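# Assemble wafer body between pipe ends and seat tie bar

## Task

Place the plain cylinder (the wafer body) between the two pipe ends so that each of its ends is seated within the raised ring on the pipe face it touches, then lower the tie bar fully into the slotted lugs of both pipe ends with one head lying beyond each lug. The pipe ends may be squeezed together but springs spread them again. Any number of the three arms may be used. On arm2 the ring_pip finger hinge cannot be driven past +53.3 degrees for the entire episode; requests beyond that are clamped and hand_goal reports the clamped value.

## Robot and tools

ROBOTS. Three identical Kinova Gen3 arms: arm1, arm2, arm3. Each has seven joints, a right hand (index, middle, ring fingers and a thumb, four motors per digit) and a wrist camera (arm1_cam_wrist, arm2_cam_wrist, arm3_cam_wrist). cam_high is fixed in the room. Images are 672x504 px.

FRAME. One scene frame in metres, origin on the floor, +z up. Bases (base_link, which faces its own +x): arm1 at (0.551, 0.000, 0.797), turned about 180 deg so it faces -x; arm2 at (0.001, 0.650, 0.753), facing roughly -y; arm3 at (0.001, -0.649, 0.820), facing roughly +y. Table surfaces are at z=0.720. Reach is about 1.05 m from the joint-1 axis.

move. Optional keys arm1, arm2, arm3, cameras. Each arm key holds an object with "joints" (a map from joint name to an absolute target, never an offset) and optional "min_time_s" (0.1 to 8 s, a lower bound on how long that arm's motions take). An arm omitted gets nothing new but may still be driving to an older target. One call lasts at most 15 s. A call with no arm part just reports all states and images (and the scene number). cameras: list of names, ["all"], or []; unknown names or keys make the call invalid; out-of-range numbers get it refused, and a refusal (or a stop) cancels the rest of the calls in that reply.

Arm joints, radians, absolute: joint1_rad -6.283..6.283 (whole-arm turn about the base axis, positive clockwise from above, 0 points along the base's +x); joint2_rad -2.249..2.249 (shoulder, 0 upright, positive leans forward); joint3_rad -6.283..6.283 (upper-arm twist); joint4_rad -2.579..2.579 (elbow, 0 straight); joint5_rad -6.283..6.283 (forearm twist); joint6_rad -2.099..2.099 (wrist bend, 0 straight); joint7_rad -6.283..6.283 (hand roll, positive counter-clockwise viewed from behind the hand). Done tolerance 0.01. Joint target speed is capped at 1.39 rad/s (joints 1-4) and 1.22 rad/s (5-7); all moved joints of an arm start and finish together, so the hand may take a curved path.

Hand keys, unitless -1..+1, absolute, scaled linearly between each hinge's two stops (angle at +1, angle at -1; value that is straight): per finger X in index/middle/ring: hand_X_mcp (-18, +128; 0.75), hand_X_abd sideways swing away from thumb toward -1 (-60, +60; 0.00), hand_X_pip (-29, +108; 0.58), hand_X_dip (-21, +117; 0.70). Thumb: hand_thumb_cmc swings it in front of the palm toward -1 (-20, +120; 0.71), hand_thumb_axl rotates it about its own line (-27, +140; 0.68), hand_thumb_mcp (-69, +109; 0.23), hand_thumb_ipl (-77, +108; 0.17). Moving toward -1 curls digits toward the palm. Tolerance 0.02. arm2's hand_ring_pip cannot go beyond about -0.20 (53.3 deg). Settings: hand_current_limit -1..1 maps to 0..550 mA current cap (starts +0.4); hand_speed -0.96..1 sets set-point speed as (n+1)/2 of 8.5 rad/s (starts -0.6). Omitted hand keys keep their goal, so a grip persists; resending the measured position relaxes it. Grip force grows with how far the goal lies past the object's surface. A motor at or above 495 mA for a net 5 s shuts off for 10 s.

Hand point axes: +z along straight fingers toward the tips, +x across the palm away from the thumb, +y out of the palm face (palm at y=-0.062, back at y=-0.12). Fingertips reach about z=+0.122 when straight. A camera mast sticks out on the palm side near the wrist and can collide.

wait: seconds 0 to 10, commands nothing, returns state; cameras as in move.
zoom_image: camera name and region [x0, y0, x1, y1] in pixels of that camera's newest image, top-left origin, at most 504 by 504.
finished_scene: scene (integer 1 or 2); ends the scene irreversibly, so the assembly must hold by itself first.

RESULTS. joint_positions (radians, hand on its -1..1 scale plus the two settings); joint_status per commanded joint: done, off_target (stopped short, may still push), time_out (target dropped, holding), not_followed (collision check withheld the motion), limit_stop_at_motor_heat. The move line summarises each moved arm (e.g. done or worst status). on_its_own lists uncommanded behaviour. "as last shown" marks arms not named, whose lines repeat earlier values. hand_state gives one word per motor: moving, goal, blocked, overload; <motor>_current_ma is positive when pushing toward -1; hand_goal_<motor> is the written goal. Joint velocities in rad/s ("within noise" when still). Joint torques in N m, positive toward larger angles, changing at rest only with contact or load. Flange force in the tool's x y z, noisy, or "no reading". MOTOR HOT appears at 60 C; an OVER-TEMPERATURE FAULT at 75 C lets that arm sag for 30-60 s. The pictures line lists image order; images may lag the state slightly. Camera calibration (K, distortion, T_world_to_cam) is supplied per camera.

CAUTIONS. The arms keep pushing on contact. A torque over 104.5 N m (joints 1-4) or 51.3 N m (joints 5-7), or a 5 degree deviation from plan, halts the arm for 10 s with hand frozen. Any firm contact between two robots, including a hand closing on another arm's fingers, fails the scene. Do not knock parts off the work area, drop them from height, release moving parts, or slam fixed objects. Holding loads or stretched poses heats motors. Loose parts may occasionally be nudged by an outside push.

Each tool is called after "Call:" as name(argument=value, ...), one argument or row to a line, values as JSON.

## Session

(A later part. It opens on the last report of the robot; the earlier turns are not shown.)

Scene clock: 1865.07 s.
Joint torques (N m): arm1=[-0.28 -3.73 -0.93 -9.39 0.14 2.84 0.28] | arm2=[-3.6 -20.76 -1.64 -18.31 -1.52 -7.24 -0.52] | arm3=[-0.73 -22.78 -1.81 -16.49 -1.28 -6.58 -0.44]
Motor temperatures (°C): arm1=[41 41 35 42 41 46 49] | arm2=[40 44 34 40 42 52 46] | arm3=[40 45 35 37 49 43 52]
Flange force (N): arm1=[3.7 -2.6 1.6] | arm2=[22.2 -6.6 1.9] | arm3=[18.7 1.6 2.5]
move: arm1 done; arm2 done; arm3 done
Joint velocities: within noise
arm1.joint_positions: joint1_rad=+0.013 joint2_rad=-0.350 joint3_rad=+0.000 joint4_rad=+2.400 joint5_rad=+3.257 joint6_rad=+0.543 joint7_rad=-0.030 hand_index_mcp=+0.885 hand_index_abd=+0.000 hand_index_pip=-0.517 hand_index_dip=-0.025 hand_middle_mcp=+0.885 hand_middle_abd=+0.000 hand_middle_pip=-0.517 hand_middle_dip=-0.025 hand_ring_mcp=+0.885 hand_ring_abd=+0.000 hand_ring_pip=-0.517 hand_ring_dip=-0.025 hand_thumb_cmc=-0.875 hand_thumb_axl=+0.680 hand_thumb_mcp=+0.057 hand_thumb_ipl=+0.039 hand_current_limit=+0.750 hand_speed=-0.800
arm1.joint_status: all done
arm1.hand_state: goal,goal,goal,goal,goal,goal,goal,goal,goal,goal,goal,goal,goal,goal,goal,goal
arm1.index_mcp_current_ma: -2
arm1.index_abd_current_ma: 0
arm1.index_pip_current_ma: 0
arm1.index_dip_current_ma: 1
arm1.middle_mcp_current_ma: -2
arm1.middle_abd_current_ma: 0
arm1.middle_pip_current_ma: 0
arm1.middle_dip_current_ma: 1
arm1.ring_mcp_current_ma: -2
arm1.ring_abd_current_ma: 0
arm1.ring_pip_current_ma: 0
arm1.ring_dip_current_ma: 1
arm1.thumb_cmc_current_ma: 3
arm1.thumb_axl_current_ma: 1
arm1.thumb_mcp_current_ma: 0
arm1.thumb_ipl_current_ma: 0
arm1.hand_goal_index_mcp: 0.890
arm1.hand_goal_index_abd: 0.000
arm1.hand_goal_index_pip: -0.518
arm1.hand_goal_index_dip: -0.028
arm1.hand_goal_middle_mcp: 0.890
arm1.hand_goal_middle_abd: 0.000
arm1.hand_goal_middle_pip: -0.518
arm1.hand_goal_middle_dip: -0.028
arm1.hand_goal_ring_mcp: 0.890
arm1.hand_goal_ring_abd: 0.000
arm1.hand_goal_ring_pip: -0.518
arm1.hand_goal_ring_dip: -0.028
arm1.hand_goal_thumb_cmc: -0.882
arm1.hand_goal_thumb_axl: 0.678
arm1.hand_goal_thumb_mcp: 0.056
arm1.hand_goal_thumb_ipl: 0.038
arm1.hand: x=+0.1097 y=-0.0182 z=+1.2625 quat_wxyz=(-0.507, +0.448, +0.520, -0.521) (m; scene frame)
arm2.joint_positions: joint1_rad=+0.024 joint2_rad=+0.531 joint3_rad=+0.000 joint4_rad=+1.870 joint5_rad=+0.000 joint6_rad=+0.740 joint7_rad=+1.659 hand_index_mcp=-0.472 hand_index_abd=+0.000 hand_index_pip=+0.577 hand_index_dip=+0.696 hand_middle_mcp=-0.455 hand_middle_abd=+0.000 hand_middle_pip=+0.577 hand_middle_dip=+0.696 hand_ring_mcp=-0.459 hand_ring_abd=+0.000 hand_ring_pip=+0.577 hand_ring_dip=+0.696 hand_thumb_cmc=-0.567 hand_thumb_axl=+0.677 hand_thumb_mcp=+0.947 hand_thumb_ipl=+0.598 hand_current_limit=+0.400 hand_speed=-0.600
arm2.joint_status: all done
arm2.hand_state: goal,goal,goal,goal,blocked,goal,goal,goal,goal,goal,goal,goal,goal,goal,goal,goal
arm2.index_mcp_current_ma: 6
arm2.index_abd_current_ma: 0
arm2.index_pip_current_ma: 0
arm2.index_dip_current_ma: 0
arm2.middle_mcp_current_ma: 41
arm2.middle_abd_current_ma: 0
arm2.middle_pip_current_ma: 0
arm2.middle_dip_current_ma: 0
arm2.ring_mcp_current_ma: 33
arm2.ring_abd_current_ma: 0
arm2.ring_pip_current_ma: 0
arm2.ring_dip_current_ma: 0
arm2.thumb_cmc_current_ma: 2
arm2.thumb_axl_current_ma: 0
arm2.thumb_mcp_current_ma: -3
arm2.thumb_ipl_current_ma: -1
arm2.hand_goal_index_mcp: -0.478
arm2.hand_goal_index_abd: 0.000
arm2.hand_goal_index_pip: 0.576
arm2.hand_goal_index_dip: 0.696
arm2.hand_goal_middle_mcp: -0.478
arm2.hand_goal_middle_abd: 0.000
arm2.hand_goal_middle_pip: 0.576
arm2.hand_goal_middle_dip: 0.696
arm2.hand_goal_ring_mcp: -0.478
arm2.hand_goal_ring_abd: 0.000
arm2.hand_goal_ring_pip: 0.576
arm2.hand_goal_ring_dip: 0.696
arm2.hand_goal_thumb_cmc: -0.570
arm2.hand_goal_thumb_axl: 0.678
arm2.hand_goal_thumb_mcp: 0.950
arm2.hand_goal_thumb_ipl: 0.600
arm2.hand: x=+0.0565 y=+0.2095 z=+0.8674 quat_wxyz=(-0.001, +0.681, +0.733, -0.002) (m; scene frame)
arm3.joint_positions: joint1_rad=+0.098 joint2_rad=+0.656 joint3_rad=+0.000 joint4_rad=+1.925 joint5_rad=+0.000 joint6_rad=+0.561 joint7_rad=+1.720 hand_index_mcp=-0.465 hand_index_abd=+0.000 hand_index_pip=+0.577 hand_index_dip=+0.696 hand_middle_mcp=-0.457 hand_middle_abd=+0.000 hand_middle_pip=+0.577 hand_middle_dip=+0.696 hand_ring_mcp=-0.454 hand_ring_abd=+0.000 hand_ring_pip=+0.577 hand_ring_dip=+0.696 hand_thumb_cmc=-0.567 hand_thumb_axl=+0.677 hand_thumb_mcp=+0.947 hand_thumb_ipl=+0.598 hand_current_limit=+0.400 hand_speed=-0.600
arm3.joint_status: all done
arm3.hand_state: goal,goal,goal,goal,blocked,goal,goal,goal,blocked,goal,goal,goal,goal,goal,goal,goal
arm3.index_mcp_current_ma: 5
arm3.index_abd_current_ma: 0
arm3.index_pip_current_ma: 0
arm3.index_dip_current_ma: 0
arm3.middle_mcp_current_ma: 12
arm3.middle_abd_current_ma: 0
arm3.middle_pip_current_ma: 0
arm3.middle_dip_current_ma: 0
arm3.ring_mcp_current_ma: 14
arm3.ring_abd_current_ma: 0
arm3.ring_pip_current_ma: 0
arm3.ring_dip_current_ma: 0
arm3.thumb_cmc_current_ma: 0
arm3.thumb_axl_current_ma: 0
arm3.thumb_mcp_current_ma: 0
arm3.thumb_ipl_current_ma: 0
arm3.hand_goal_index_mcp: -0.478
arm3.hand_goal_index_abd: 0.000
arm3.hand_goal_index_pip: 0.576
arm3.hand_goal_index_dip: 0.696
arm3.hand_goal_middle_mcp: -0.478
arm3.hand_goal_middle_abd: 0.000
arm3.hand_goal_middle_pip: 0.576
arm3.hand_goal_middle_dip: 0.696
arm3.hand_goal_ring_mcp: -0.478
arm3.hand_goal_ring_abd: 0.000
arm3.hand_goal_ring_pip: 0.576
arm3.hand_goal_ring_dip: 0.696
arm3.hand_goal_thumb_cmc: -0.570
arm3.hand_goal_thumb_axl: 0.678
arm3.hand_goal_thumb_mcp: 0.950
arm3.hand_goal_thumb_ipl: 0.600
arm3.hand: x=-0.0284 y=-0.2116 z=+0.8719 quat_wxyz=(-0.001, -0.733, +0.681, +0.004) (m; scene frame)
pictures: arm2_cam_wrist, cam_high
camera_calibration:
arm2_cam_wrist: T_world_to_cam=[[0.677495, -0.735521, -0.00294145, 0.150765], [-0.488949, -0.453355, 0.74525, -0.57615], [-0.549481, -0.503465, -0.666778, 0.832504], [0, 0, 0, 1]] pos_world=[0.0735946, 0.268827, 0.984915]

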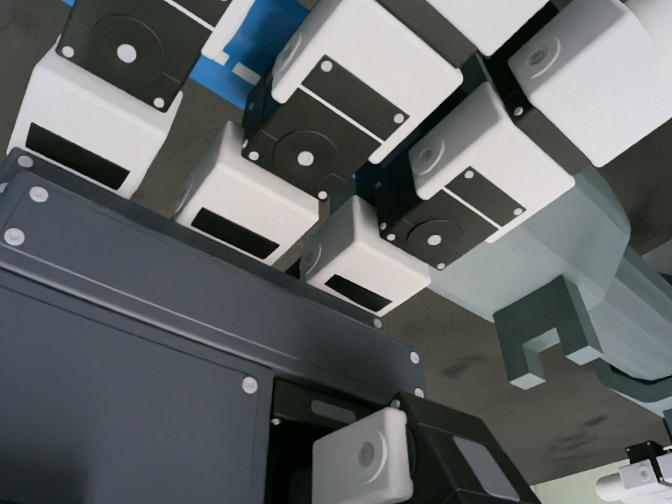

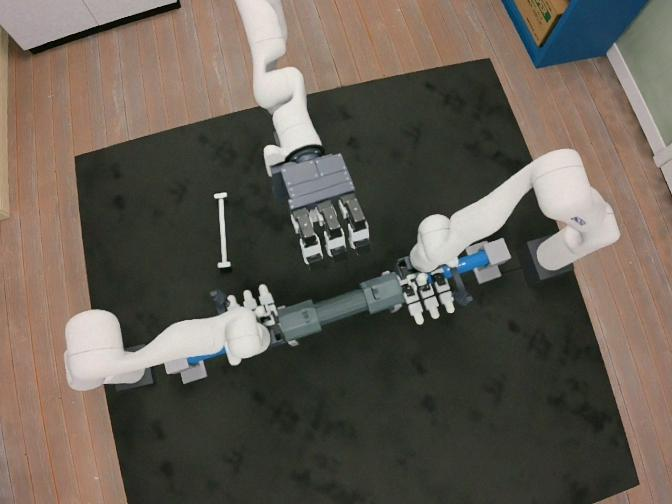

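Call:
move(
  arm1={"joints":{"joint1_rad":0.2936,"joint2_rad":-0.2,"joint3_rad":0,"joint4_rad":2.5384,"joint5_rad":1.7518,"joint6_rad":1.0773,"joint7_rad":-0.1539}},
  cameras=["cam_high"],
)

Call:
move(
  arm1={"joints":{"joint1_rad":0.2936,"joint2_rad":0.7336,"joint3_rad":0,"joint4_rad":2.5384,"joint5_rad":1.7518,"joint6_rad":1.0773,"joint7_rad":-0.1539}},
  cameras=["cam_high"],
)

Call:
move(
  arm1={"joints":{"joint1_rad":0.2936,"joint2_rad":0.9742,"joint3_rad":0,"joint4_rad":2.5156,"joint5_rad":1.8594,"joint6_rad":1.1283,"joint7_rad":-0.3917}},
  cameras=["cam_high","arm1_cam_wrist"],
)

Call:
zoom_image(
  camera="cam_high",
  region=[180, 170, 290, 290],
)

Scene clock: 1909.60 s.
Joint torques (N m): arm1=[-0.22 -3.58 -1.27 -6.49 1.92 1.9 0.13] | arm2=[-3.62 -20.78 -1.57 -18.32 -1.55 -7.24 -0.51] | arm3=[-0.77 -22.73 -1.75 -16.51 -1.25 -6.57 -0.42]
Motor temperatures (°C): arm1=[41 40 35 42 41 46 49] | arm2=[40 44 34 40 42 53 46] | arm3=[40 45 35 37 49 44 52]
Flange force (N): arm1=[-2.3 -1.1 2.5] | arm2=[22.2 -6.7 2.0] | arm3=[18.8 1.5 2.5]
move: arm1 done
Joint velocities: within noise
arm1.joint_positions: joint1_rad=+0.294 joint2_rad=-0.200 joint3_rad=+0.000 joint4_rad=+2.538 joint5_rad=+1.752 joint6_rad=+1.077 joint7_rad=-0.154 hand_index_mcp=+0.885 hand_index_abd=+0.000 hand_index_pip=-0.517 hand_index_dip=-0.025 hand_middle_mcp=+0.885 hand_middle_abd=+0.000 hand_middle_pip=-0.517 hand_middle_dip=-0.025 hand_ring_mcp=+0.885 hand_ring_abd=+0.000 hand_ring_pip=-0.517 hand_ring_dip=-0.025 hand_thumb_cmc=-0.885 hand_thumb_axl=+0.679 hand_thumb_mcp=+0.057 hand_thumb_ipl=+0.039 hand_current_limit=+0.750 hand_speed=-0.800
arm1.joint_status: all done
arm1.hand_state: goal,goal,goal,goal,goal,goal,goal,goal,goal,goal,goal,goal,goal,goal,goal,goal
arm1.index_mcp_current_ma: -2
arm1.index_abd_current_ma: 0
arm1.index_pip_current_ma: 0
arm1.index_dip_current_ma: 1
arm1.middle_mcp_current_ma: -2
arm1.middle_abd_current_ma: 0
arm1.middle_pip_current_ma: 0
arm1.middle_dip_current_ma: 1
arm1.ring_mcp_current_ma: -2
arm1.ring_abd_current_ma: 0
arm1.ring_pip_current_ma: 0
arm1.ring_dip_current_ma: 1
arm1.thumb_cmc_current_ma: -1
arm1.thumb_axl_current_ma: 0
arm1.thumb_mcp_current_ma: 0
arm1.thumb_ipl_current_ma: 0
arm1.hand_goal_index_mcp: 0.890
arm1.hand_goal_index_abd: 0.000
arm1.hand_goal_index_pip: -0.518
arm1.hand_goal_index_dip: -0.028
arm1.hand_goal_middle_mcp: 0.890
arm1.hand_goal_middle_abd: 0.000
arm1.hand_goal_middle_pip: -0.518
arm1.hand_goal_middle_dip: -0.028
arm1.hand_goal_ring_mcp: 0.890
arm1.hand_goal_ring_abd: 0.000
arm1.hand_goal_ring_pip: -0.518
arm1.hand_goal_ring_dip: -0.028
arm1.hand_goal_thumb_cmc: -0.882
arm1.hand_goal_thumb_axl: 0.678
arm1.hand_goal_thumb_mcp: 0.056
arm1.hand_goal_thumb_ipl: 0.038
arm1.hand: x=+0.2706 y=+0.3251 z=+1.1774 quat_wxyz=(-0.515, +0.731, -0.281, -0.349) (m; scene frame)
arm2, arm3: as last shown
pictures: cam_high

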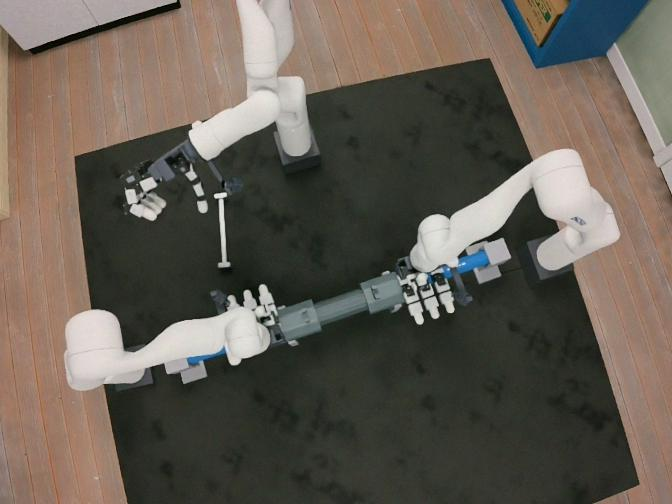

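Scene clock: 1911.93 s.
Joint torques (N m): arm1=[-0.35 -11.64 1.19 1.65 -0.11 2.42 0.28] | arm2=[-3.63 -20.78 -1.61 -18.34 -1.55 -7.29 -0.49] | arm3=[-0.74 -22.73 -1.78 -16.5 -1.3 -6.57 -0.47]
Motor temperatures (°C): arm1=[41 40 35 42 41 46 49] | arm2=[40 44 34 40 42 53 46] | arm3=[40 45 35 37 49 44 52]
Flange force (N): arm1=[-2.2 -2.9 -0.4] | arm2=[22.2 -6.7 1.8] | arm3=[18.8 1.5 2.5]
move: arm1 done
Joint velocities: within noise
arm1.joint_positions: joint1_rad=+0.294 joint2_rad=+0.734 joint3_rad=+0.000 joint4_rad=+2.538 joint5_rad=+1.752 joint6_rad=+1.077 joint7_rad=-0.154 hand_index_mcp=+0.885 hand_index_abd=+0.000 hand_index_pip=-0.517 hand_index_dip=-0.025 hand_middle_mcp=+0.885 hand_middle_abd=+0.000 hand_middle_pip=-0.517 hand_middle_dip=-0.025 hand_ring_mcp=+0.885 hand_ring_abd=+0.000 hand_ring_pip=-0.517 hand_ring_dip=-0.025 hand_thumb_cmc=-0.882 hand_thumb_axl=+0.679 hand_thumb_mcp=+0.057 hand_thumb_ipl=+0.039 hand_current_limit=+0.750 hand_speed=-0.800
arm1.joint_status: all done
arm1.hand_state: goal,goal,goal,goal,goal,goal,goal,goal,goal,goal,goal,goal,goal,goal,goal,goal
arm1.index_mcp_current_ma: -2
arm1.index_abd_current_ma: 0
arm1.index_pip_current_ma: 0
arm1.index_dip_current_ma: 1
arm1.middle_mcp_current_ma: -2
arm1.middle_abd_current_ma: 0
arm1.middle_pip_current_ma: 0
arm1.middle_dip_current_ma: 1
arm1.ring_mcp_current_ma: -2
arm1.ring_abd_current_ma: 0
arm1.ring_pip_current_ma: 0
arm1.ring_dip_current_ma: 1
arm1.thumb_cmc_current_ma: 0
arm1.thumb_axl_current_ma: 0
arm1.thumb_mcp_current_ma: 0
arm1.thumb_ipl_current_ma: 0
arm1.hand_goal_index_mcp: 0.890
arm1.hand_goal_index_abd: 0.000
arm1.hand_goal_index_pip: -0.518
arm1.hand_goal_index_dip: -0.028
arm1.hand_goal_middle_mcp: 0.890
arm1.hand_goal_middle_abd: 0.000
arm1.hand_goal_middle_pip: -0.518
arm1.hand_goal_middle_dip: -0.028
arm1.hand_goal_ring_mcp: 0.890
arm1.hand_goal_ring_abd: 0.000
arm1.hand_goal_ring_pip: -0.518
arm1.hand_goal_ring_dip: -0.028
arm1.hand_goal_thumb_cmc: -0.882
arm1.hand_goal_thumb_axl: 0.678
arm1.hand_goal_thumb_mcp: 0.056
arm1.hand_goal_thumb_ipl: 0.038
arm1.hand: x=+0.3310 y=+0.3062 z=+0.8565 quat_wxyz=(-0.499, +0.864, -0.062, +0.036) (m; scene frame)
arm2, arm3: as last shown
pictures: cam_high

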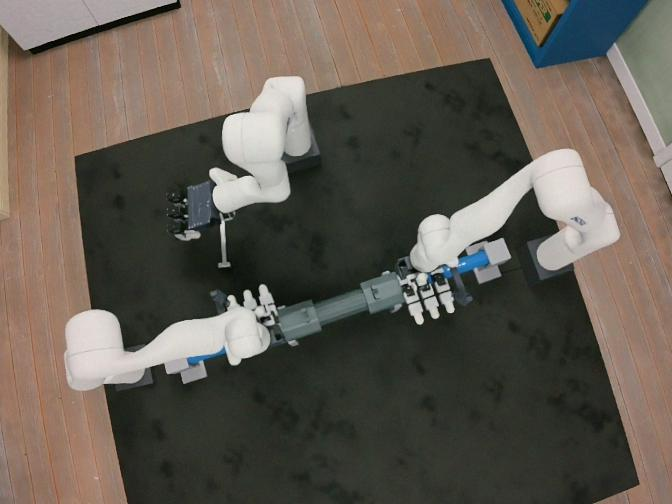

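Scene clock: 1913.30 s.
Joint torques (N m): arm1=[-0.3 -12.96 1.67 3.36 -0.62 2.29 0.3] | arm2=[-3.62 -20.81 -1.63 -18.35 -1.56 -7.27 -0.48] | arm3=[-0.78 -22.73 -1.85 -16.44 -1.29 -6.54 -0.45]
Motor temperatures (°C): arm1=[41 40 35 42 41 46 49] | arm2=[40 44 34 40 42 53 46] | arm3=[40 45 35 37 49 44 52]
Flange force (N): arm1=[-2.4 -2.2 -0.1] | arm2=[22.2 -6.6 1.9] | arm3=[18.7 1.4 2.5]
move: arm1 done
Joint velocities: within noise
arm1.joint_positions: joint1_rad=+0.294 joint2_rad=+0.974 joint3_rad=+0.000 joint4_rad=+2.516 joint5_rad=+1.859 joint6_rad=+1.128 joint7_rad=-0.392 hand_index_mcp=+0.885 hand_index_abd=+0.000 hand_index_pip=-0.517 hand_index_dip=-0.025 hand_middle_mcp=+0.885 hand_middle_abd=+0.000 hand_middle_pip=-0.517 hand_middle_dip=-0.025 hand_ring_mcp=+0.885 hand_ring_abd=+0.000 hand_ring_pip=-0.517 hand_ring_dip=-0.025 hand_thumb_cmc=-0.882 hand_thumb_axl=+0.679 hand_thumb_mcp=+0.057 hand_thumb_ipl=+0.039 hand_current_limit=+0.750 hand_speed=-0.800
arm1.joint_status: all done
arm1.hand_state: goal,goal,goal,goal,goal,goal,goal,goal,goal,goal,goal,goal,goal,goal,goal,goal
arm1.index_mcp_current_ma: -2
arm1.index_abd_current_ma: 0
arm1.index_pip_current_ma: 0
arm1.index_dip_current_ma: 1
arm1.middle_mcp_current_ma: -2
arm1.middle_abd_current_ma: 0
arm1.middle_pip_current_ma: 0
arm1.middle_dip_current_ma: 1
arm1.ring_mcp_current_ma: -2
arm1.ring_abd_current_ma: 0
arm1.ring_pip_current_ma: 0
arm1.ring_dip_current_ma: 1
arm1.thumb_cmc_current_ma: 0
arm1.thumb_axl_current_ma: 0
arm1.thumb_mcp_current_ma: 0
arm1.thumb_ipl_current_ma: 0
arm1.hand_goal_index_mcp: 0.890
arm1.hand_goal_index_abd: 0.000
arm1.hand_goal_index_pip: -0.518
arm1.hand_goal_index_dip: -0.028
arm1.hand_goal_middle_mcp: 0.890
arm1.hand_goal_middle_abd: 0.000
arm1.hand_goal_middle_pip: -0.518
arm1.hand_goal_middle_dip: -0.028
arm1.hand_goal_ring_mcp: 0.890
arm1.hand_goal_ring_abd: 0.000
arm1.hand_goal_ring_pip: -0.518
arm1.hand_goal_ring_dip: -0.028
arm1.hand_goal_thumb_cmc: -0.882
arm1.hand_goal_thumb_axl: 0.678
arm1.hand_goal_thumb_mcp: 0.056
arm1.hand_goal_thumb_ipl: 0.038
arm1.hand: x=+0.3312 y=+0.3055 z=+0.7965 quat_wxyz=(-0.499, +0.864, -0.063, +0.036) (m; scene frame)
arm2, arm3: as last shown
pictures: arm1_cam_wrist, cam_high
camera_calibration:
arm1_cam_wrist: T_world_to_cam=[[-0.853389, -0.186893, -0.48662, 0.759804], [-0.430013, -0.275264, 0.859836, -0.507148], [-0.294647, 0.943027, 0.154541, -0.189421], [0, 0, 0, 1]] pos_world=[0.374516, 0.181032, 0.835073]

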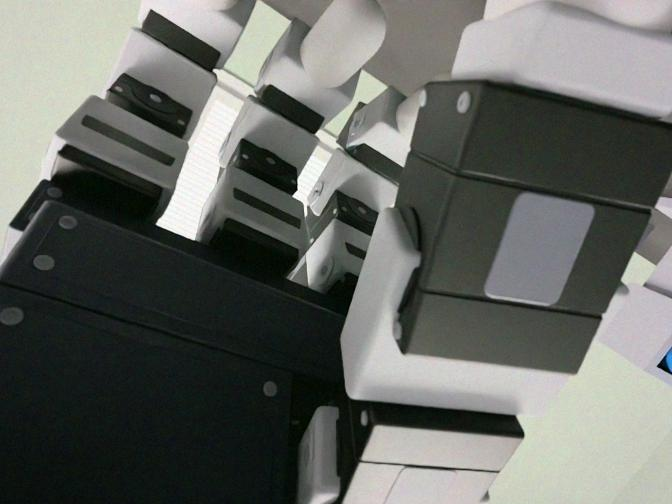

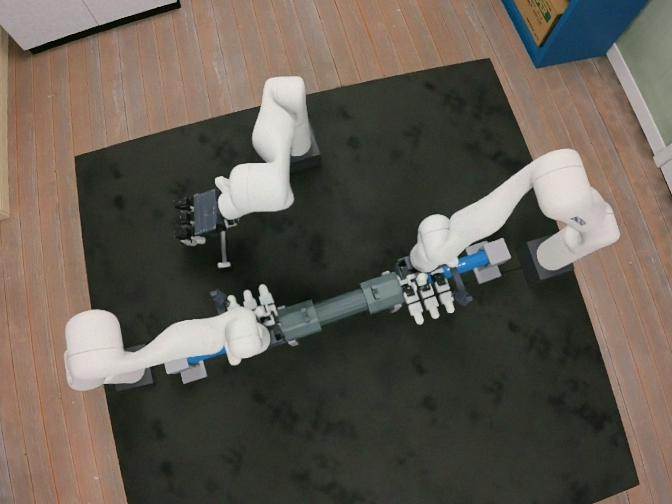

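Scaled by 4.200.

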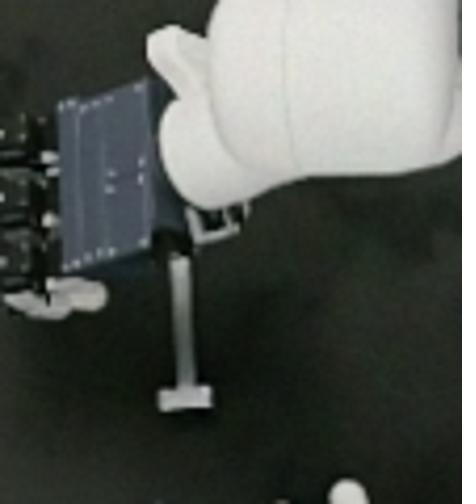

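Call:
move(
  arm1={"joints":{"joint1_rad":0.2936,"joint2_rad":1.187,"joint3_rad":0,"joint4_rad":2.4491,"joint5_rad":1.9211,"joint6_rad":1.1743,"joint7_rad":-0.5433},"min_time_s":2.5},
  cameras=["cam_high","arm1_cam_wrist"],
)

Call:
zoom_image(
  camera="cam_high",
  region=[180, 170, 290, 290],
)

Call:
zoom_image(
  camera="arm1_cam_wrist",
  region=[200, 0, 500, 240],
)

Scene clock: 1927.20 s.
Joint torques (N m): arm1=[-0.35 -13.62 2 4.43 -0.97 2.09 0.26] | arm2=[-3.63 -20.77 -1.61 -18.34 -1.55 -7.25 -0.51] | arm3=[-0.8 -22.72 -1.85 -16.47 -1.28 -6.53 -0.45]
Motor temperatures (°C): arm1=[41 40 35 42 41 46 49] | arm2=[40 44 34 40 42 53 46] | arm3=[40 45 35 37 49 44 52]
Flange force (N): arm1=[-2.5 -2.3 0.2] | arm2=[22.3 -6.7 1.9] | arm3=[18.8 1.4 2.5]
move: arm1 done
Joint velocities: within noise
arm1.joint_positions: joint1_rad=+0.294 joint2_rad=+1.187 joint3_rad=+0.000 joint4_rad=+2.449 joint5_rad=+1.921 joint6_rad=+1.174 joint7_rad=-0.543 hand_index_mcp=+0.885 hand_index_abd=+0.000 hand_index_pip=-0.517 hand_index_dip=-0.025 hand_middle_mcp=+0.885 hand_middle_abd=+0.000 hand_middle_pip=-0.517 hand_middle_dip=-0.025 hand_ring_mcp=+0.885 hand_ring_abd=+0.000 hand_ring_pip=-0.517 hand_ring_dip=-0.025 hand_thumb_cmc=-0.882 hand_thumb_axl=+0.679 hand_thumb_mcp=+0.057 hand_thumb_ipl=+0.039 hand_current_limit=+0.750 hand_speed=-0.800
arm1.joint_status: all done
arm1.hand_state: goal,goal,goal,goal,goal,goal,goal,goal,goal,goal,goal,goal,goal,goal,goal,goal
arm1.index_mcp_current_ma: -2
arm1.index_abd_current_ma: 0
arm1.index_pip_current_ma: 0
arm1.index_dip_current_ma: 1
arm1.middle_mcp_current_ma: -2
arm1.middle_abd_current_ma: 0
arm1.middle_pip_current_ma: 0
arm1.middle_dip_current_ma: 1
arm1.ring_mcp_current_ma: -2
arm1.ring_abd_current_ma: 0
arm1.ring_pip_current_ma: 0
arm1.ring_dip_current_ma: 1
arm1.thumb_cmc_current_ma: 0
arm1.thumb_axl_current_ma: 0
arm1.thumb_mcp_current_ma: 0
arm1.thumb_ipl_current_ma: 0
arm1.hand_goal_index_mcp: 0.890
arm1.hand_goal_index_abd: 0.000
arm1.hand_goal_index_pip: -0.518
arm1.hand_goal_index_dip: -0.028
arm1.hand_goal_middle_mcp: 0.890
arm1.hand_goal_middle_abd: 0.000
arm1.hand_goal_middle_pip: -0.518
arm1.hand_goal_middle_dip: -0.028
arm1.hand_goal_ring_mcp: 0.890
arm1.hand_goal_ring_abd: 0.000
arm1.hand_goal_ring_pip: -0.518
arm1.hand_goal_ring_dip: -0.028
arm1.hand_goal_thumb_cmc: -0.882
arm1.hand_goal_thumb_axl: 0.678
arm1.hand_goal_thumb_mcp: 0.056
arm1.hand_goal_thumb_ipl: 0.038
arm1.hand: x=+0.3315 y=+0.3048 z=+0.7364 quat_wxyz=(-0.499, +0.864, -0.063, +0.037) (m; scene frame)
arm2, arm3: as last shown
pictures: arm1_cam_wrist, cam_high
camera_calibration:
arm1_cam_wrist: T_world_to_cam=[[-0.853162, -0.186892, -0.487018, 0.730908], [-0.430403, -0.275303, 0.859629, -0.45522], [-0.294735, 0.943016, 0.154439, -0.17927], [0, 0, 0, 1]] pos_world=[0.374817, 0.180332, 0.774973]

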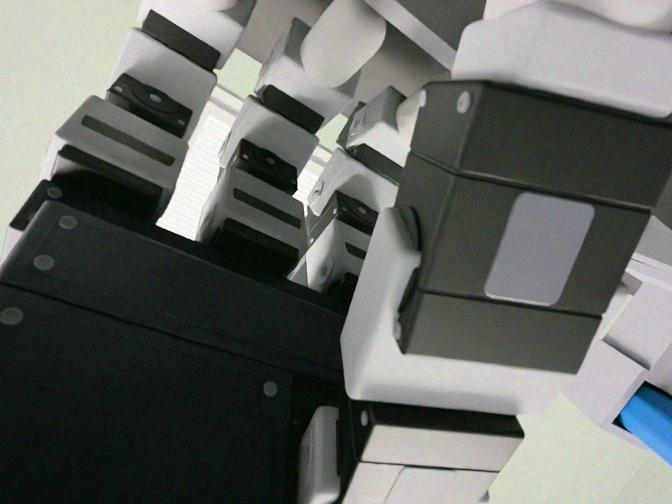

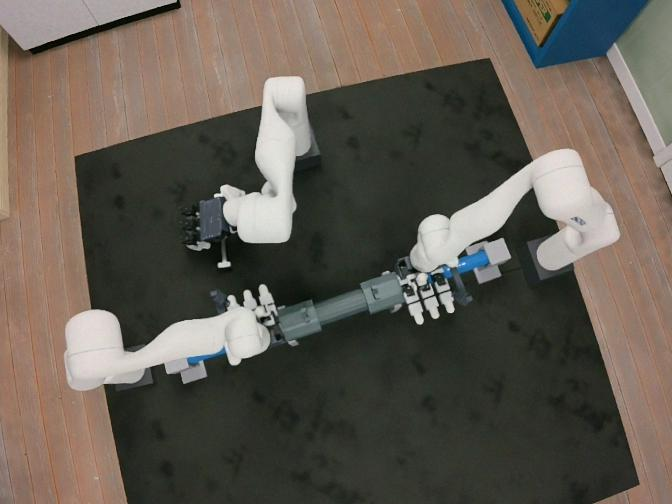

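Scaled by 4.200.

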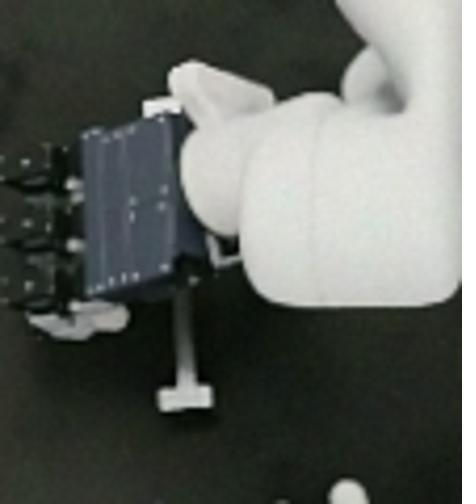

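Scaled by 1.680.

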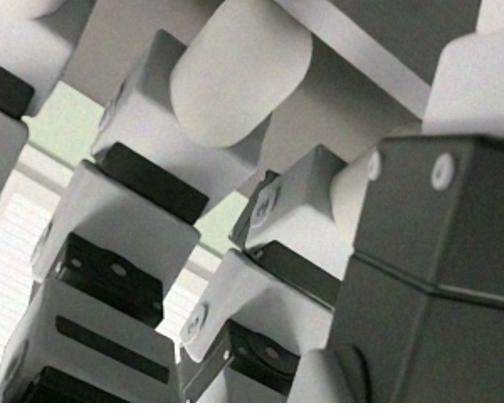

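Call:
move(
  arm1={"joints":{"hand_index_mcp":0.589,"hand_middle_mcp":0.589,"hand_ring_mcp":0.589,"hand_index_pip":-0.737,"hand_middle_pip":-0.737,"hand_ring_pip":-0.737,"hand_index_dip":0.362,"hand_middle_dip":0.362,"hand_ring_dip":0.362,"hand_thumb_mcp":-0.213}},
  cameras=["cam_high","arm1_cam_wrist"],
)

Call:
zoom_image(
  camera="arm1_cam_wrist",
  region=[200, 0, 600, 300],
)

Scene clock: 1937.73 s.
Joint torques (N m): arm1=[-0.27 -13.73 2.13 4.34 -0.98 2.16 0.23] | arm2=[-3.59 -20.85 -1.65 -18.32 -1.54 -7.27 -0.53] | arm3=[-0.75 -22.67 -1.81 -16.43 -1.26 -6.56 -0.47]
Motor temperatures (°C): arm1=[41 40 35 41 41 46 49] | arm2=[40 44 34 40 42 53 46] | arm3=[40 45 35 37 49 44 52]
Flange force (N): arm1=[-2.4 -2.0 -0.1] | arm2=[22.0 -6.7 2.0] | arm3=[18.7 1.5 2.3]
move: arm1 done
Joint velocities: within noise
arm1.joint_positions: joint1_rad=+0.294 joint2_rad=+1.187 joint3_rad=+0.000 joint4_rad=+2.449 joint5_rad=+1.921 joint6_rad=+1.174 joint7_rad=-0.543 hand_index_mcp=+0.588 hand_index_abd=+0.000 hand_index_pip=-0.731 hand_index_dip=+0.360 hand_middle_mcp=+0.588 hand_middle_abd=+0.000 hand_middle_pip=-0.731 hand_middle_dip=+0.360 hand_ring_mcp=+0.588 hand_ring_abd=+0.000 hand_ring_pip=-0.731 hand_ring_dip=+0.360 hand_thumb_cmc=-0.883 hand_thumb_axl=+0.677 hand_thumb_mcp=-0.197 hand_thumb_ipl=+0.041 hand_current_limit=+0.750 hand_speed=-0.800
arm1.joint_status: all done
arm1.hand_state: goal,goal,goal,goal,goal,goal,goal,goal,goal,goal,goal,goal,goal,goal,goal,goal
arm1.index_mcp_current_ma: 0
arm1.index_abd_current_ma: 0
arm1.index_pip_current_ma: 2
arm1.index_dip_current_ma: 0
arm1.middle_mcp_current_ma: 0
arm1.middle_abd_current_ma: 0
arm1.middle_pip_current_ma: 2
arm1.middle_dip_current_ma: 0
arm1.ring_mcp_current_ma: 0
arm1.ring_abd_current_ma: 0
arm1.ring_pip_current_ma: 2
arm1.ring_dip_current_ma: 0
arm1.thumb_cmc_current_ma: 0
arm1.thumb_axl_current_ma: 0
arm1.thumb_mcp_current_ma: 16
arm1.thumb_ipl_current_ma: 1
arm1.hand_goal_index_mcp: 0.590
arm1.hand_goal_index_abd: 0.000
arm1.hand_goal_index_pip: -0.736
arm1.hand_goal_index_dip: 0.362
arm1.hand_goal_middle_mcp: 0.590
arm1.hand_goal_middle_abd: 0.000
arm1.hand_goal_middle_pip: -0.736
arm1.hand_goal_middle_dip: 0.362
arm1.hand_goal_ring_mcp: 0.590
arm1.hand_goal_ring_abd: 0.000
arm1.hand_goal_ring_pip: -0.736
arm1.hand_goal_ring_dip: 0.362
arm1.hand_goal_thumb_cmc: -0.882
arm1.hand_goal_thumb_axl: 0.678
arm1.hand_goal_thumb_mcp: -0.212
arm1.hand_goal_thumb_ipl: 0.038
arm1.hand: x=+0.3315 y=+0.3048 z=+0.7364 quat_wxyz=(-0.499, +0.864, -0.063, +0.037) (m; scene frame)
arm2, arm3: as last shown
pictures: arm1_cam_wrist, cam_high
camera_calibration:
arm1_cam_wrist: T_world_to_cam=[[-0.853162, -0.186892, -0.487018, 0.730908], [-0.430403, -0.275303, 0.859629, -0.45522], [-0.294735, 0.943016, 0.154439, -0.17927], [0, 0, 0, 1]] pos_world=[0.374817, 0.180332, 0.774973]

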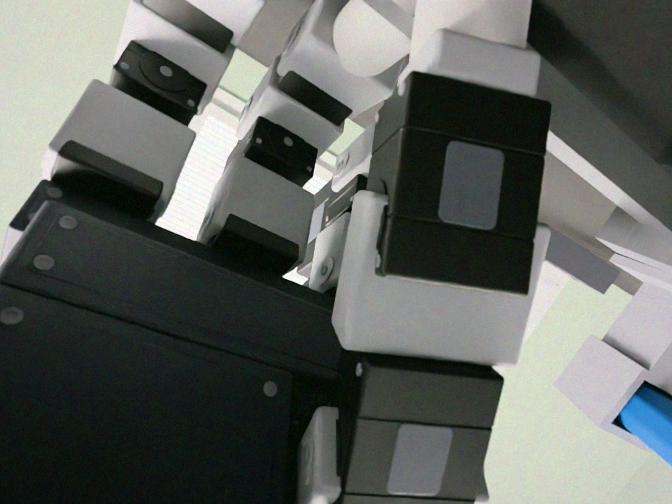

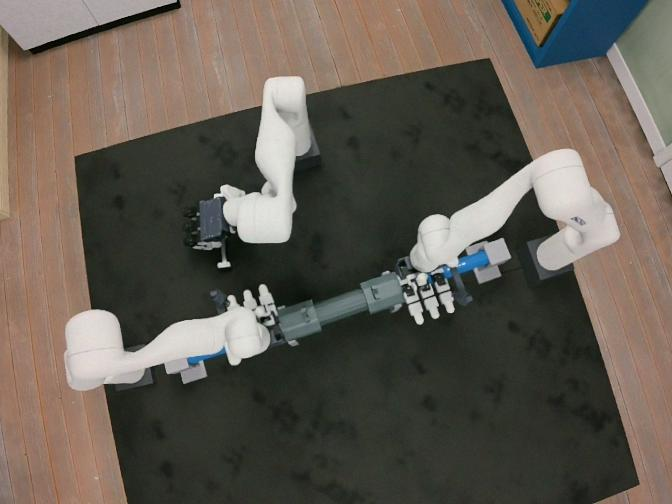

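Scaled by 1.260.

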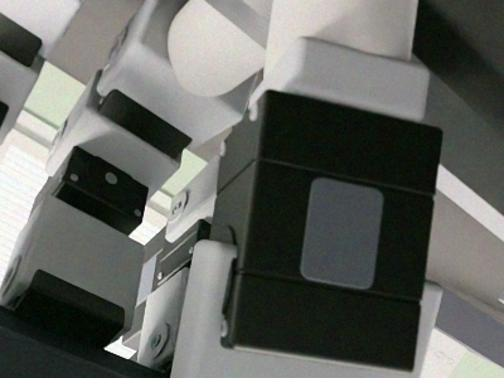

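Call:
move(
  arm1={"joints":{"hand_index_mcp":0.54,"hand_middle_mcp":0.54,"hand_ring_mcp":0.54,"hand_index_pip":-0.78,"hand_middle_pip":-0.78,"hand_ring_pip":-0.78,"hand_index_dip":0.34,"hand_middle_dip":0.34,"hand_ring_dip":0.34,"hand_thumb_mcp":-0.26}},
  cameras=["arm1_cam_wrist"],
)

Scene clock: 1943.80 s.
Joint torques (N m): arm1=[-0.55 -13.48 1.5 4.41 -0.82 1.8 0.25] | arm2=[-3.59 -20.78 -1.65 -18.35 -1.56 -7.26 -0.51] | arm3=[-0.76 -22.73 -1.75 -16.47 -1.3 -6.57 -0.47]
Motor temperatures (°C): arm1=[41 40 35 41 41 46 49] | arm2=[40 44 34 40 42 53 46] | arm3=[40 45 35 37 49 44 52]
Flange force (N): arm1=[-2.5 -3.1 0.7] | arm2=[22.3 -6.6 1.9] | arm3=[18.7 1.4 2.4]
move: arm1 off_target
Joint velocities: within noise
arm1.joint_positions: joint1_rad=+0.294 joint2_rad=+1.187 joint3_rad=+0.000 joint4_rad=+2.449 joint5_rad=+1.921 joint6_rad=+1.174 joint7_rad=-0.543 hand_index_mcp=+0.570 hand_index_abd=+0.000 hand_index_pip=-0.748 hand_index_dip=+0.351 hand_middle_mcp=+0.572 hand_middle_abd=+0.000 hand_middle_pip=-0.747 hand_middle_dip=+0.352 hand_ring_mcp=+0.573 hand_ring_abd=+0.000 hand_ring_pip=-0.746 hand_ring_dip=+0.353 hand_thumb_cmc=-0.880 hand_thumb_axl=+0.677 hand_thumb_mcp=-0.199 hand_thumb_ipl=+0.050 hand_current_limit=+0.750 hand_speed=-0.800
arm1.joint_status: hand_index_mcp off_target (ended at +0.570, target +0.540); hand_index_pip off_target (ended at -0.748, target -0.780); hand_middle_mcp off_target (ended at +0.572, target +0.540); hand_middle_pip off_target (ended at -0.747, target -0.780); hand_ring_mcp off_target (ended at +0.573, target +0.540); hand_ring_pip off_target (ended at -0.746, target -0.780); hand_thumb_mcp off_target (ended at -0.199, target -0.260); the others done
arm1.hand_state: blocked,goal,blocked,goal,blocked,goal,blocked,goal,blocked,goal,blocked,goal,goal,goal,blocked,goal
arm1.index_mcp_current_ma: 35
arm1.index_abd_current_ma: 0
arm1.index_pip_current_ma: 35
arm1.index_dip_current_ma: 6
arm1.middle_mcp_current_ma: 38
arm1.middle_abd_current_ma: 0
arm1.middle_pip_current_ma: 37
arm1.middle_dip_current_ma: 7
arm1.ring_mcp_current_ma: 40
arm1.ring_abd_current_ma: 0
arm1.ring_pip_current_ma: 38
arm1.ring_dip_current_ma: 8
arm1.thumb_cmc_current_ma: 0
arm1.thumb_axl_current_ma: 0
arm1.thumb_mcp_current_ma: 150
arm1.thumb_ipl_current_ma: 11
arm1.hand_goal_index_mcp: 0.540
arm1.hand_goal_index_abd: 0.000
arm1.hand_goal_index_pip: -0.780
arm1.hand_goal_index_dip: 0.340
arm1.hand_goal_middle_mcp: 0.540
arm1.hand_goal_middle_abd: 0.000
arm1.hand_goal_middle_pip: -0.780
arm1.hand_goal_middle_dip: 0.340
arm1.hand_goal_ring_mcp: 0.540
arm1.hand_goal_ring_abd: 0.000
arm1.hand_goal_ring_pip: -0.780
arm1.hand_goal_ring_dip: 0.340
arm1.hand_goal_thumb_cmc: -0.882
arm1.hand_goal_thumb_axl: 0.678
arm1.hand_goal_thumb_mcp: -0.260
arm1.hand_goal_thumb_ipl: 0.038
arm1.hand: x=+0.3315 y=+0.3048 z=+0.7364 quat_wxyz=(-0.499, +0.864, -0.063, +0.037) (m; scene frame)
arm2, arm3: as last shown
pictures: arm1_cam_wrist
camera_calibration:
arm1_cam_wrist: T_world_to_cam=[[-0.853162, -0.186892, -0.487018, 0.730908], [-0.430403, -0.275303, 0.859629, -0.45522], [-0.294735, 0.943016, 0.154439, -0.17927], [0, 0, 0, 1]] pos_world=[0.374817, 0.180332, 0.774973]

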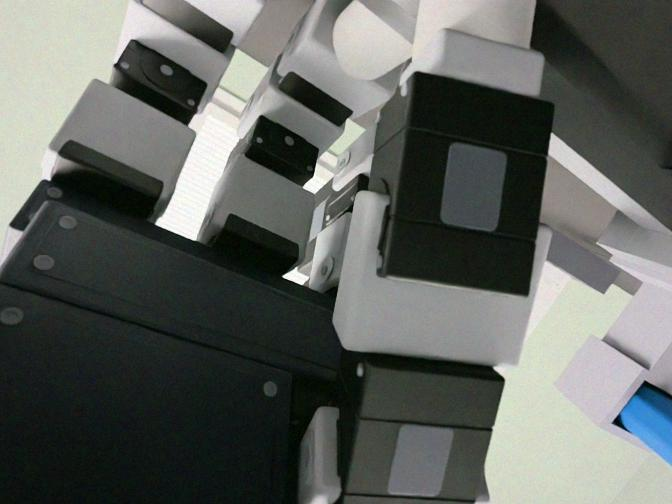

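Call:
move(
  arm1={"joints":{"hand_index_mcp":0.5,"hand_middle_mcp":0.5,"hand_ring_mcp":0.5,"hand_index_pip":-0.82,"hand_middle_pip":-0.82,"hand_ring_pip":-0.82,"hand_index_dip":0.33,"hand_middle_dip":0.33,"hand_ring_dip":0.33,"hand_thumb_mcp":-0.35,"hand_thumb_ipl":0.0}},
  cameras=["arm1_cam_wrist"],
)

Call:
move(
  arm1={"joints":{"joint1_rad":0.2936,"joint2_rad":0.9742,"joint3_rad":0,"joint4_rad":2.5156,"joint5_rad":1.8594,"joint6_rad":1.1283,"joint7_rad":-0.3917},"min_time_s":2.5},
  cameras=["arm1_cam_wrist","cam_high"],
)

Call:
zoom_image(
  camera="cam_high",
  region=[180, 170, 290, 290],
)

Scene clock: 1950.70 s.
Joint torques (N m): arm1=[-0.53 -13.45 1.65 4.12 -0.77 1.88 0.21] | arm2=[-3.6 -20.8 -1.6 -18.32 -1.56 -7.27 -0.51] | arm3=[-0.74 -22.73 -1.82 -16.46 -1.3 -6.53 -0.47]
Motor temperatures (°C): arm1=[41 40 35 41 41 46 49] | arm2=[40 44 34 40 42 53 46] | arm3=[40 45 35 37 49 44 52]
Flange force (N): arm1=[-2.1 -3.4 -0.1] | arm2=[22.1 -6.6 1.9] | arm3=[18.7 1.5 2.5]
move: arm1 off_target
Joint velocities: within noise
arm1.joint_positions: joint1_rad=+0.294 joint2_rad=+1.187 joint3_rad=+0.000 joint4_rad=+2.449 joint5_rad=+1.921 joint6_rad=+1.174 joint7_rad=-0.543 hand_index_mcp=+0.560 hand_index_abd=+0.000 hand_index_pip=-0.769 hand_index_dip=+0.349 hand_middle_mcp=+0.561 hand_middle_abd=+0.000 hand_middle_pip=-0.768 hand_middle_dip=+0.350 hand_ring_mcp=+0.563 hand_ring_abd=+0.000 hand_ring_pip=-0.768 hand_ring_dip=+0.352 hand_thumb_cmc=-0.878 hand_thumb_axl=+0.678 hand_thumb_mcp=-0.199 hand_thumb_ipl=+0.050 hand_current_limit=+0.750 hand_speed=-0.800
arm1.joint_status: hand_index_mcp off_target (ended at +0.560, target +0.500); hand_index_pip off_target (ended at -0.769, target -0.820); hand_middle_mcp off_target (ended at +0.561, target +0.500); hand_middle_pip off_target (ended at -0.768, target -0.820); hand_middle_dip off_target (ended at +0.350, target +0.330); hand_ring_mcp off_target (ended at +0.563, target +0.500); hand_ring_pip off_target (ended at -0.768, target -0.820); hand_ring_dip off_target (ended at +0.352, target +0.330); hand_thumb_mcp off_target (ended at -0.199, target -0.350); hand_thumb_ipl off_target (ended at +0.050, target +0.000); the others done
arm1.hand_state: blocked,goal,blocked,goal,blocked,goal,blocked,blocked,blocked,goal,blocked,blocked,goal,goal,blocked,blocked
arm1.index_mcp_current_ma: 106
arm1.index_abd_current_ma: 0
arm1.index_pip_current_ma: 74
arm1.index_dip_current_ma: 15
arm1.middle_mcp_current_ma: 111
arm1.middle_abd_current_ma: 0
arm1.middle_pip_current_ma: 76
arm1.middle_dip_current_ma: 16
arm1.ring_mcp_current_ma: 114
arm1.ring_abd_current_ma: 0
arm1.ring_pip_current_ma: 77
arm1.ring_dip_current_ma: 18
arm1.thumb_cmc_current_ma: 1
arm1.thumb_axl_current_ma: 0
arm1.thumb_mcp_current_ma: 481
arm1.thumb_ipl_current_ma: 116
arm1.hand_goal_index_mcp: 0.500
arm1.hand_goal_index_abd: 0.000
arm1.hand_goal_index_pip: -0.820
arm1.hand_goal_index_dip: 0.330
arm1.hand_goal_middle_mcp: 0.500
arm1.hand_goal_middle_abd: 0.000
arm1.hand_goal_middle_pip: -0.820
arm1.hand_goal_middle_dip: 0.330
arm1.hand_goal_ring_mcp: 0.500
arm1.hand_goal_ring_abd: 0.000
arm1.hand_goal_ring_pip: -0.820
arm1.hand_goal_ring_dip: 0.330
arm1.hand_goal_thumb_cmc: -0.882
arm1.hand_goal_thumb_axl: 0.678
arm1.hand_goal_thumb_mcp: -0.350
arm1.hand_goal_thumb_ipl: 0.000
arm1.hand: x=+0.3315 y=+0.3048 z=+0.7364 quat_wxyz=(-0.499, +0.864, -0.063, +0.037) (m; scene frame)
arm2, arm3: as last shown
pictures: arm1_cam_wrist
camera_calibration:
arm1_cam_wrist: T_world_to_cam=[[-0.853162, -0.186892, -0.487018, 0.730908], [-0.430403, -0.275303, 0.859629, -0.45522], [-0.294735, 0.943016, 0.154439, -0.17927], [0, 0, 0, 1]] pos_world=[0.374817, 0.180332, 0.774973]

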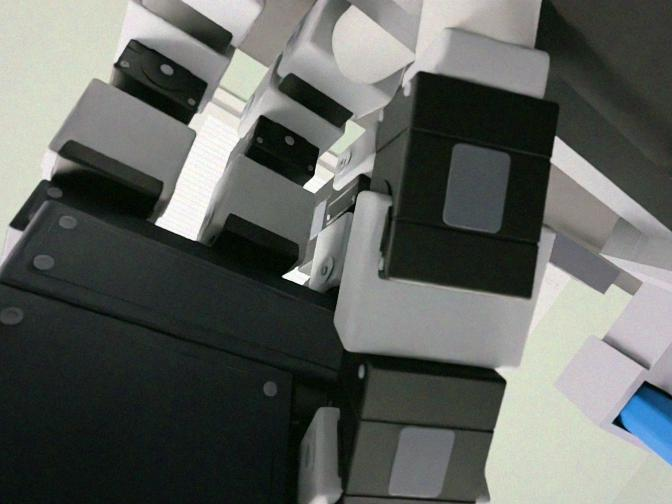

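Scene clock: 1953.53 s.
Joint torques (N m): arm1=[-0.32 -13.25 1.98 3.43 -0.75 2.53 0.24] | arm2=[-3.55 -20.8 -1.61 -18.29 -1.55 -7.29 -0.54] | arm3=[-0.77 -22.82 -1.75 -16.47 -1.29 -6.56 -0.46]
Motor temperatures (°C): arm1=[41 40 35 41 41 46 49] | arm2=[40 44 34 40 42 53 46] | arm3=[40 45 35 37 49 44 52]
Flange force (N): arm1=[-2.4 -1.5 0.5] | arm2=[22.0 -6.6 1.8] | arm3=[18.6 1.4 2.7]
move: arm1 done
Joint velocities: within noise
arm1.joint_positions: joint1_rad=+0.294 joint2_rad=+0.974 joint3_rad=+0.000 joint4_rad=+2.516 joint5_rad=+1.859 joint6_rad=+1.128 joint7_rad=-0.392 hand_index_mcp=+0.559 hand_index_abd=+0.000 hand_index_pip=-0.776 hand_index_dip=+0.347 hand_middle_mcp=+0.560 hand_middle_abd=+0.000 hand_middle_pip=-0.777 hand_middle_dip=+0.348 hand_ring_mcp=+0.560 hand_ring_abd=+0.000 hand_ring_pip=-0.778 hand_ring_dip=+0.349 hand_thumb_cmc=-0.875 hand_thumb_axl=+0.678 hand_thumb_mcp=-0.199 hand_thumb_ipl=+0.050 hand_current_limit=+0.750 hand_speed=-0.800
arm1.joint_status: all done
arm1.hand_state: blocked,goal,blocked,goal,blocked,goal,blocked,goal,blocked,goal,blocked,goal,goal,goal,blocked,blocked
arm1.index_mcp_current_ma: 103
arm1.index_abd_current_ma: 0
arm1.index_pip_current_ma: 57
arm1.index_dip_current_ma: 12
arm1.middle_mcp_current_ma: 107
arm1.middle_abd_current_ma: 0
arm1.middle_pip_current_ma: 56
arm1.middle_dip_current_ma: 13
arm1.ring_mcp_current_ma: 107
arm1.ring_abd_current_ma: 0
arm1.ring_pip_current_ma: 54
arm1.ring_dip_current_ma: 14
arm1.thumb_cmc_current_ma: 3
arm1.thumb_axl_current_ma: 0
arm1.thumb_mcp_current_ma: 481
arm1.thumb_ipl_current_ma: 116
arm1.hand_goal_index_mcp: 0.500
arm1.hand_goal_index_abd: 0.000
arm1.hand_goal_index_pip: -0.820
arm1.hand_goal_index_dip: 0.330
arm1.hand_goal_middle_mcp: 0.500
arm1.hand_goal_middle_abd: 0.000
arm1.hand_goal_middle_pip: -0.820
arm1.hand_goal_middle_dip: 0.330
arm1.hand_goal_ring_mcp: 0.500
arm1.hand_goal_ring_abd: 0.000
arm1.hand_goal_ring_pip: -0.820
arm1.hand_goal_ring_dip: 0.330
arm1.hand_goal_thumb_cmc: -0.882
arm1.hand_goal_thumb_axl: 0.678
arm1.hand_goal_thumb_mcp: -0.350
arm1.hand_goal_thumb_ipl: 0.000
arm1.hand: x=+0.3312 y=+0.3055 z=+0.7965 quat_wxyz=(-0.499, +0.864, -0.063, +0.036) (m; scene frame)
arm2.joint_positions: joint1_rad=+0.024 joint2_rad=+0.531 joint3_rad=+0.000 joint4_rad=+1.870 joint5_rad=+0.000 joint6_rad=+0.740 joint7_rad=+1.659 hand_index_mcp=-0.472 hand_index_abd=+0.000 hand_index_pip=+0.577 hand_index_dip=+0.696 hand_middle_mcp=-0.455 hand_middle_abd=+0.000 hand_middle_pip=+0.577 hand_middle_dip=+0.696 hand_ring_mcp=-0.459 hand_ring_abd=+0.000 hand_ring_pip=+0.577 hand_ring_dip=+0.696 hand_thumb_cmc=-0.567 hand_thumb_axl=+0.677 hand_thumb_mcp=+0.947 hand_thumb_ipl=+0.598 hand_current_limit=+0.400 hand_speed=-0.600
arm2.joint_status: not commanded
arm2.hand_state: goal,goal,goal,goal,blocked,goal,goal,goal,goal,goal,goal,goal,goal,goal,goal,goal
arm2.index_mcp_current_ma: 6
arm2.index_abd_current_ma: 0
arm2.index_pip_current_ma: 0
arm2.index_dip_current_ma: 0
arm2.middle_mcp_current_ma: 41
arm2.middle_abd_current_ma: 0
arm2.middle_pip_current_ma: 0
arm2.middle_dip_current_ma: 0
arm2.ring_mcp_current_ma: 33
arm2.ring_abd_current_ma: 0
arm2.ring_pip_current_ma: 0
arm2.ring_dip_current_ma: 0
arm2.thumb_cmc_current_ma: 2
arm2.thumb_axl_current_ma: 0
arm2.thumb_mcp_current_ma: -3
arm2.thumb_ipl_current_ma: -1
arm2.hand_goal_index_mcp: -0.478
arm2.hand_goal_index_abd: 0.000
arm2.hand_goal_index_pip: 0.576
arm2.hand_goal_index_dip: 0.696
arm2.hand_goal_middle_mcp: -0.478
arm2.hand_goal_middle_abd: 0.000
arm2.hand_goal_middle_pip: 0.576
arm2.hand_goal_middle_dip: 0.696
arm2.hand_goal_ring_mcp: -0.478
arm2.hand_goal_ring_abd: 0.000
arm2.hand_goal_ring_pip: 0.576
arm2.hand_goal_ring_dip: 0.696
arm2.hand_goal_thumb_cmc: -0.570
arm2.hand_goal_thumb_axl: 0.678
arm2.hand_goal_thumb_mcp: 0.950
arm2.hand_goal_thumb_ipl: 0.600
arm2.hand: x=+0.0565 y=+0.2095 z=+0.8674 quat_wxyz=(-0.001, +0.681, +0.733, -0.002) (m; scene frame)
arm3.joint_positions: joint1_rad=+0.098 joint2_rad=+0.656 joint3_rad=+0.000 joint4_rad=+1.925 joint5_rad=+0.000 joint6_rad=+0.561 joint7_rad=+1.720 hand_index_mcp=-0.465 hand_index_abd=+0.000 hand_index_pip=+0.577 hand_index_dip=+0.696 hand_middle_mcp=-0.457 hand_middle_abd=+0.000 hand_middle_pip=+0.577 hand_middle_dip=+0.696 hand_ring_mcp=-0.454 hand_ring_abd=+0.000 hand_ring_pip=+0.577 hand_ring_dip=+0.696 hand_thumb_cmc=-0.567 hand_thumb_axl=+0.677 hand_thumb_mcp=+0.947 hand_thumb_ipl=+0.598 hand_current_limit=+0.400 hand_speed=-0.600
arm3.joint_status: not commanded
arm3.hand_state: goal,goal,goal,goal,blocked,goal,goal,goal,blocked,goal,goal,goal,goal,goal,goal,goal
arm3.index_mcp_current_ma: 5
arm3.index_abd_current_ma: 0
arm3.index_pip_current_ma: 0
arm3.index_dip_current_ma: 0
arm3.middle_mcp_current_ma: 12
arm3.middle_abd_current_ma: 0
arm3.middle_pip_current_ma: 0
arm3.middle_dip_current_ma: 0
arm3.ring_mcp_current_ma: 14
arm3.ring_abd_current_ma: 0
arm3.ring_pip_current_ma: 0
arm3.ring_dip_current_ma: 0
arm3.thumb_cmc_current_ma: 0
arm3.thumb_axl_current_ma: 0
arm3.thumb_mcp_current_ma: 0
arm3.thumb_ipl_current_ma: 0
arm3.hand_goal_index_mcp: -0.478
arm3.hand_goal_index_abd: 0.000
arm3.hand_goal_index_pip: 0.576
arm3.hand_goal_index_dip: 0.696
arm3.hand_goal_middle_mcp: -0.478
arm3.hand_goal_middle_abd: 0.000
arm3.hand_goal_middle_pip: 0.576
arm3.hand_goal_middle_dip: 0.696
arm3.hand_goal_ring_mcp: -0.478
arm3.hand_goal_ring_abd: 0.000
arm3.hand_goal_ring_pip: 0.576
arm3.hand_goal_ring_dip: 0.696
arm3.hand_goal_thumb_cmc: -0.570
arm3.hand_goal_thumb_axl: 0.678
arm3.hand_goal_thumb_mcp: 0.950
arm3.hand_goal_thumb_ipl: 0.600
arm3.hand: x=-0.0284 y=-0.2116 z=+0.8719 quat_wxyz=(-0.001, -0.733, +0.681, +0.004) (m; scene frame)
pictures: arm1_cam_wrist, cam_high
camera_calibration:
arm1_cam_wrist: T_world_to_cam=[[-0.853389, -0.186893, -0.48662, 0.759804], [-0.430013, -0.275264, 0.859836, -0.507148], [-0.294647, 0.943027, 0.154541, -0.189421], [0, 0, 0, 1]] pos_world=[0.374516, 0.181032, 0.835073]

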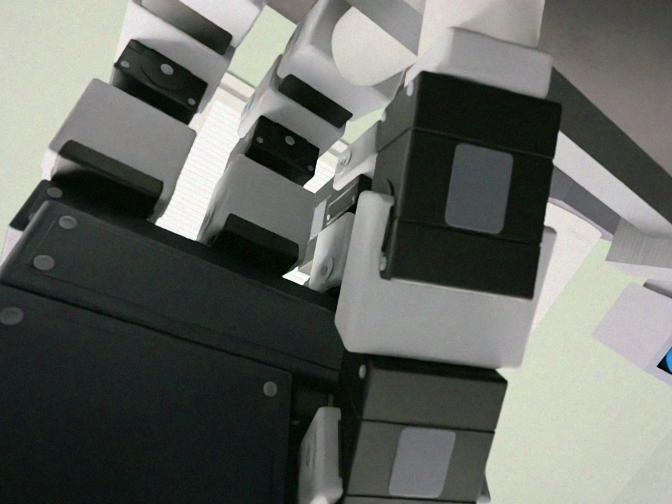

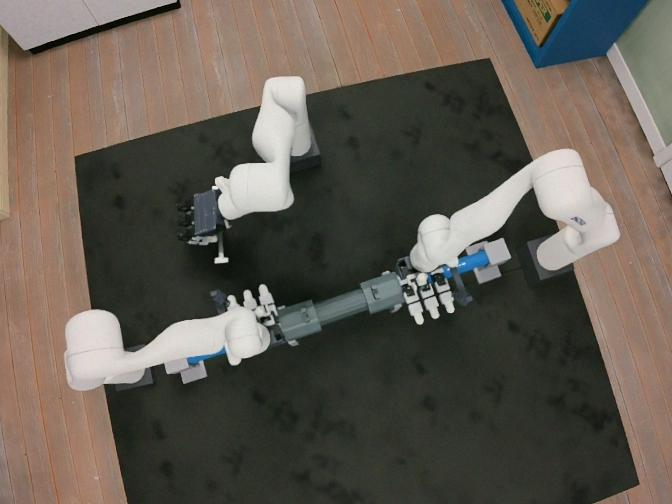

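Scaled by 4.200.

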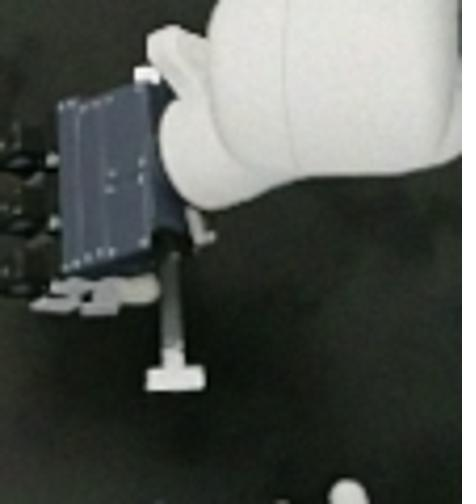

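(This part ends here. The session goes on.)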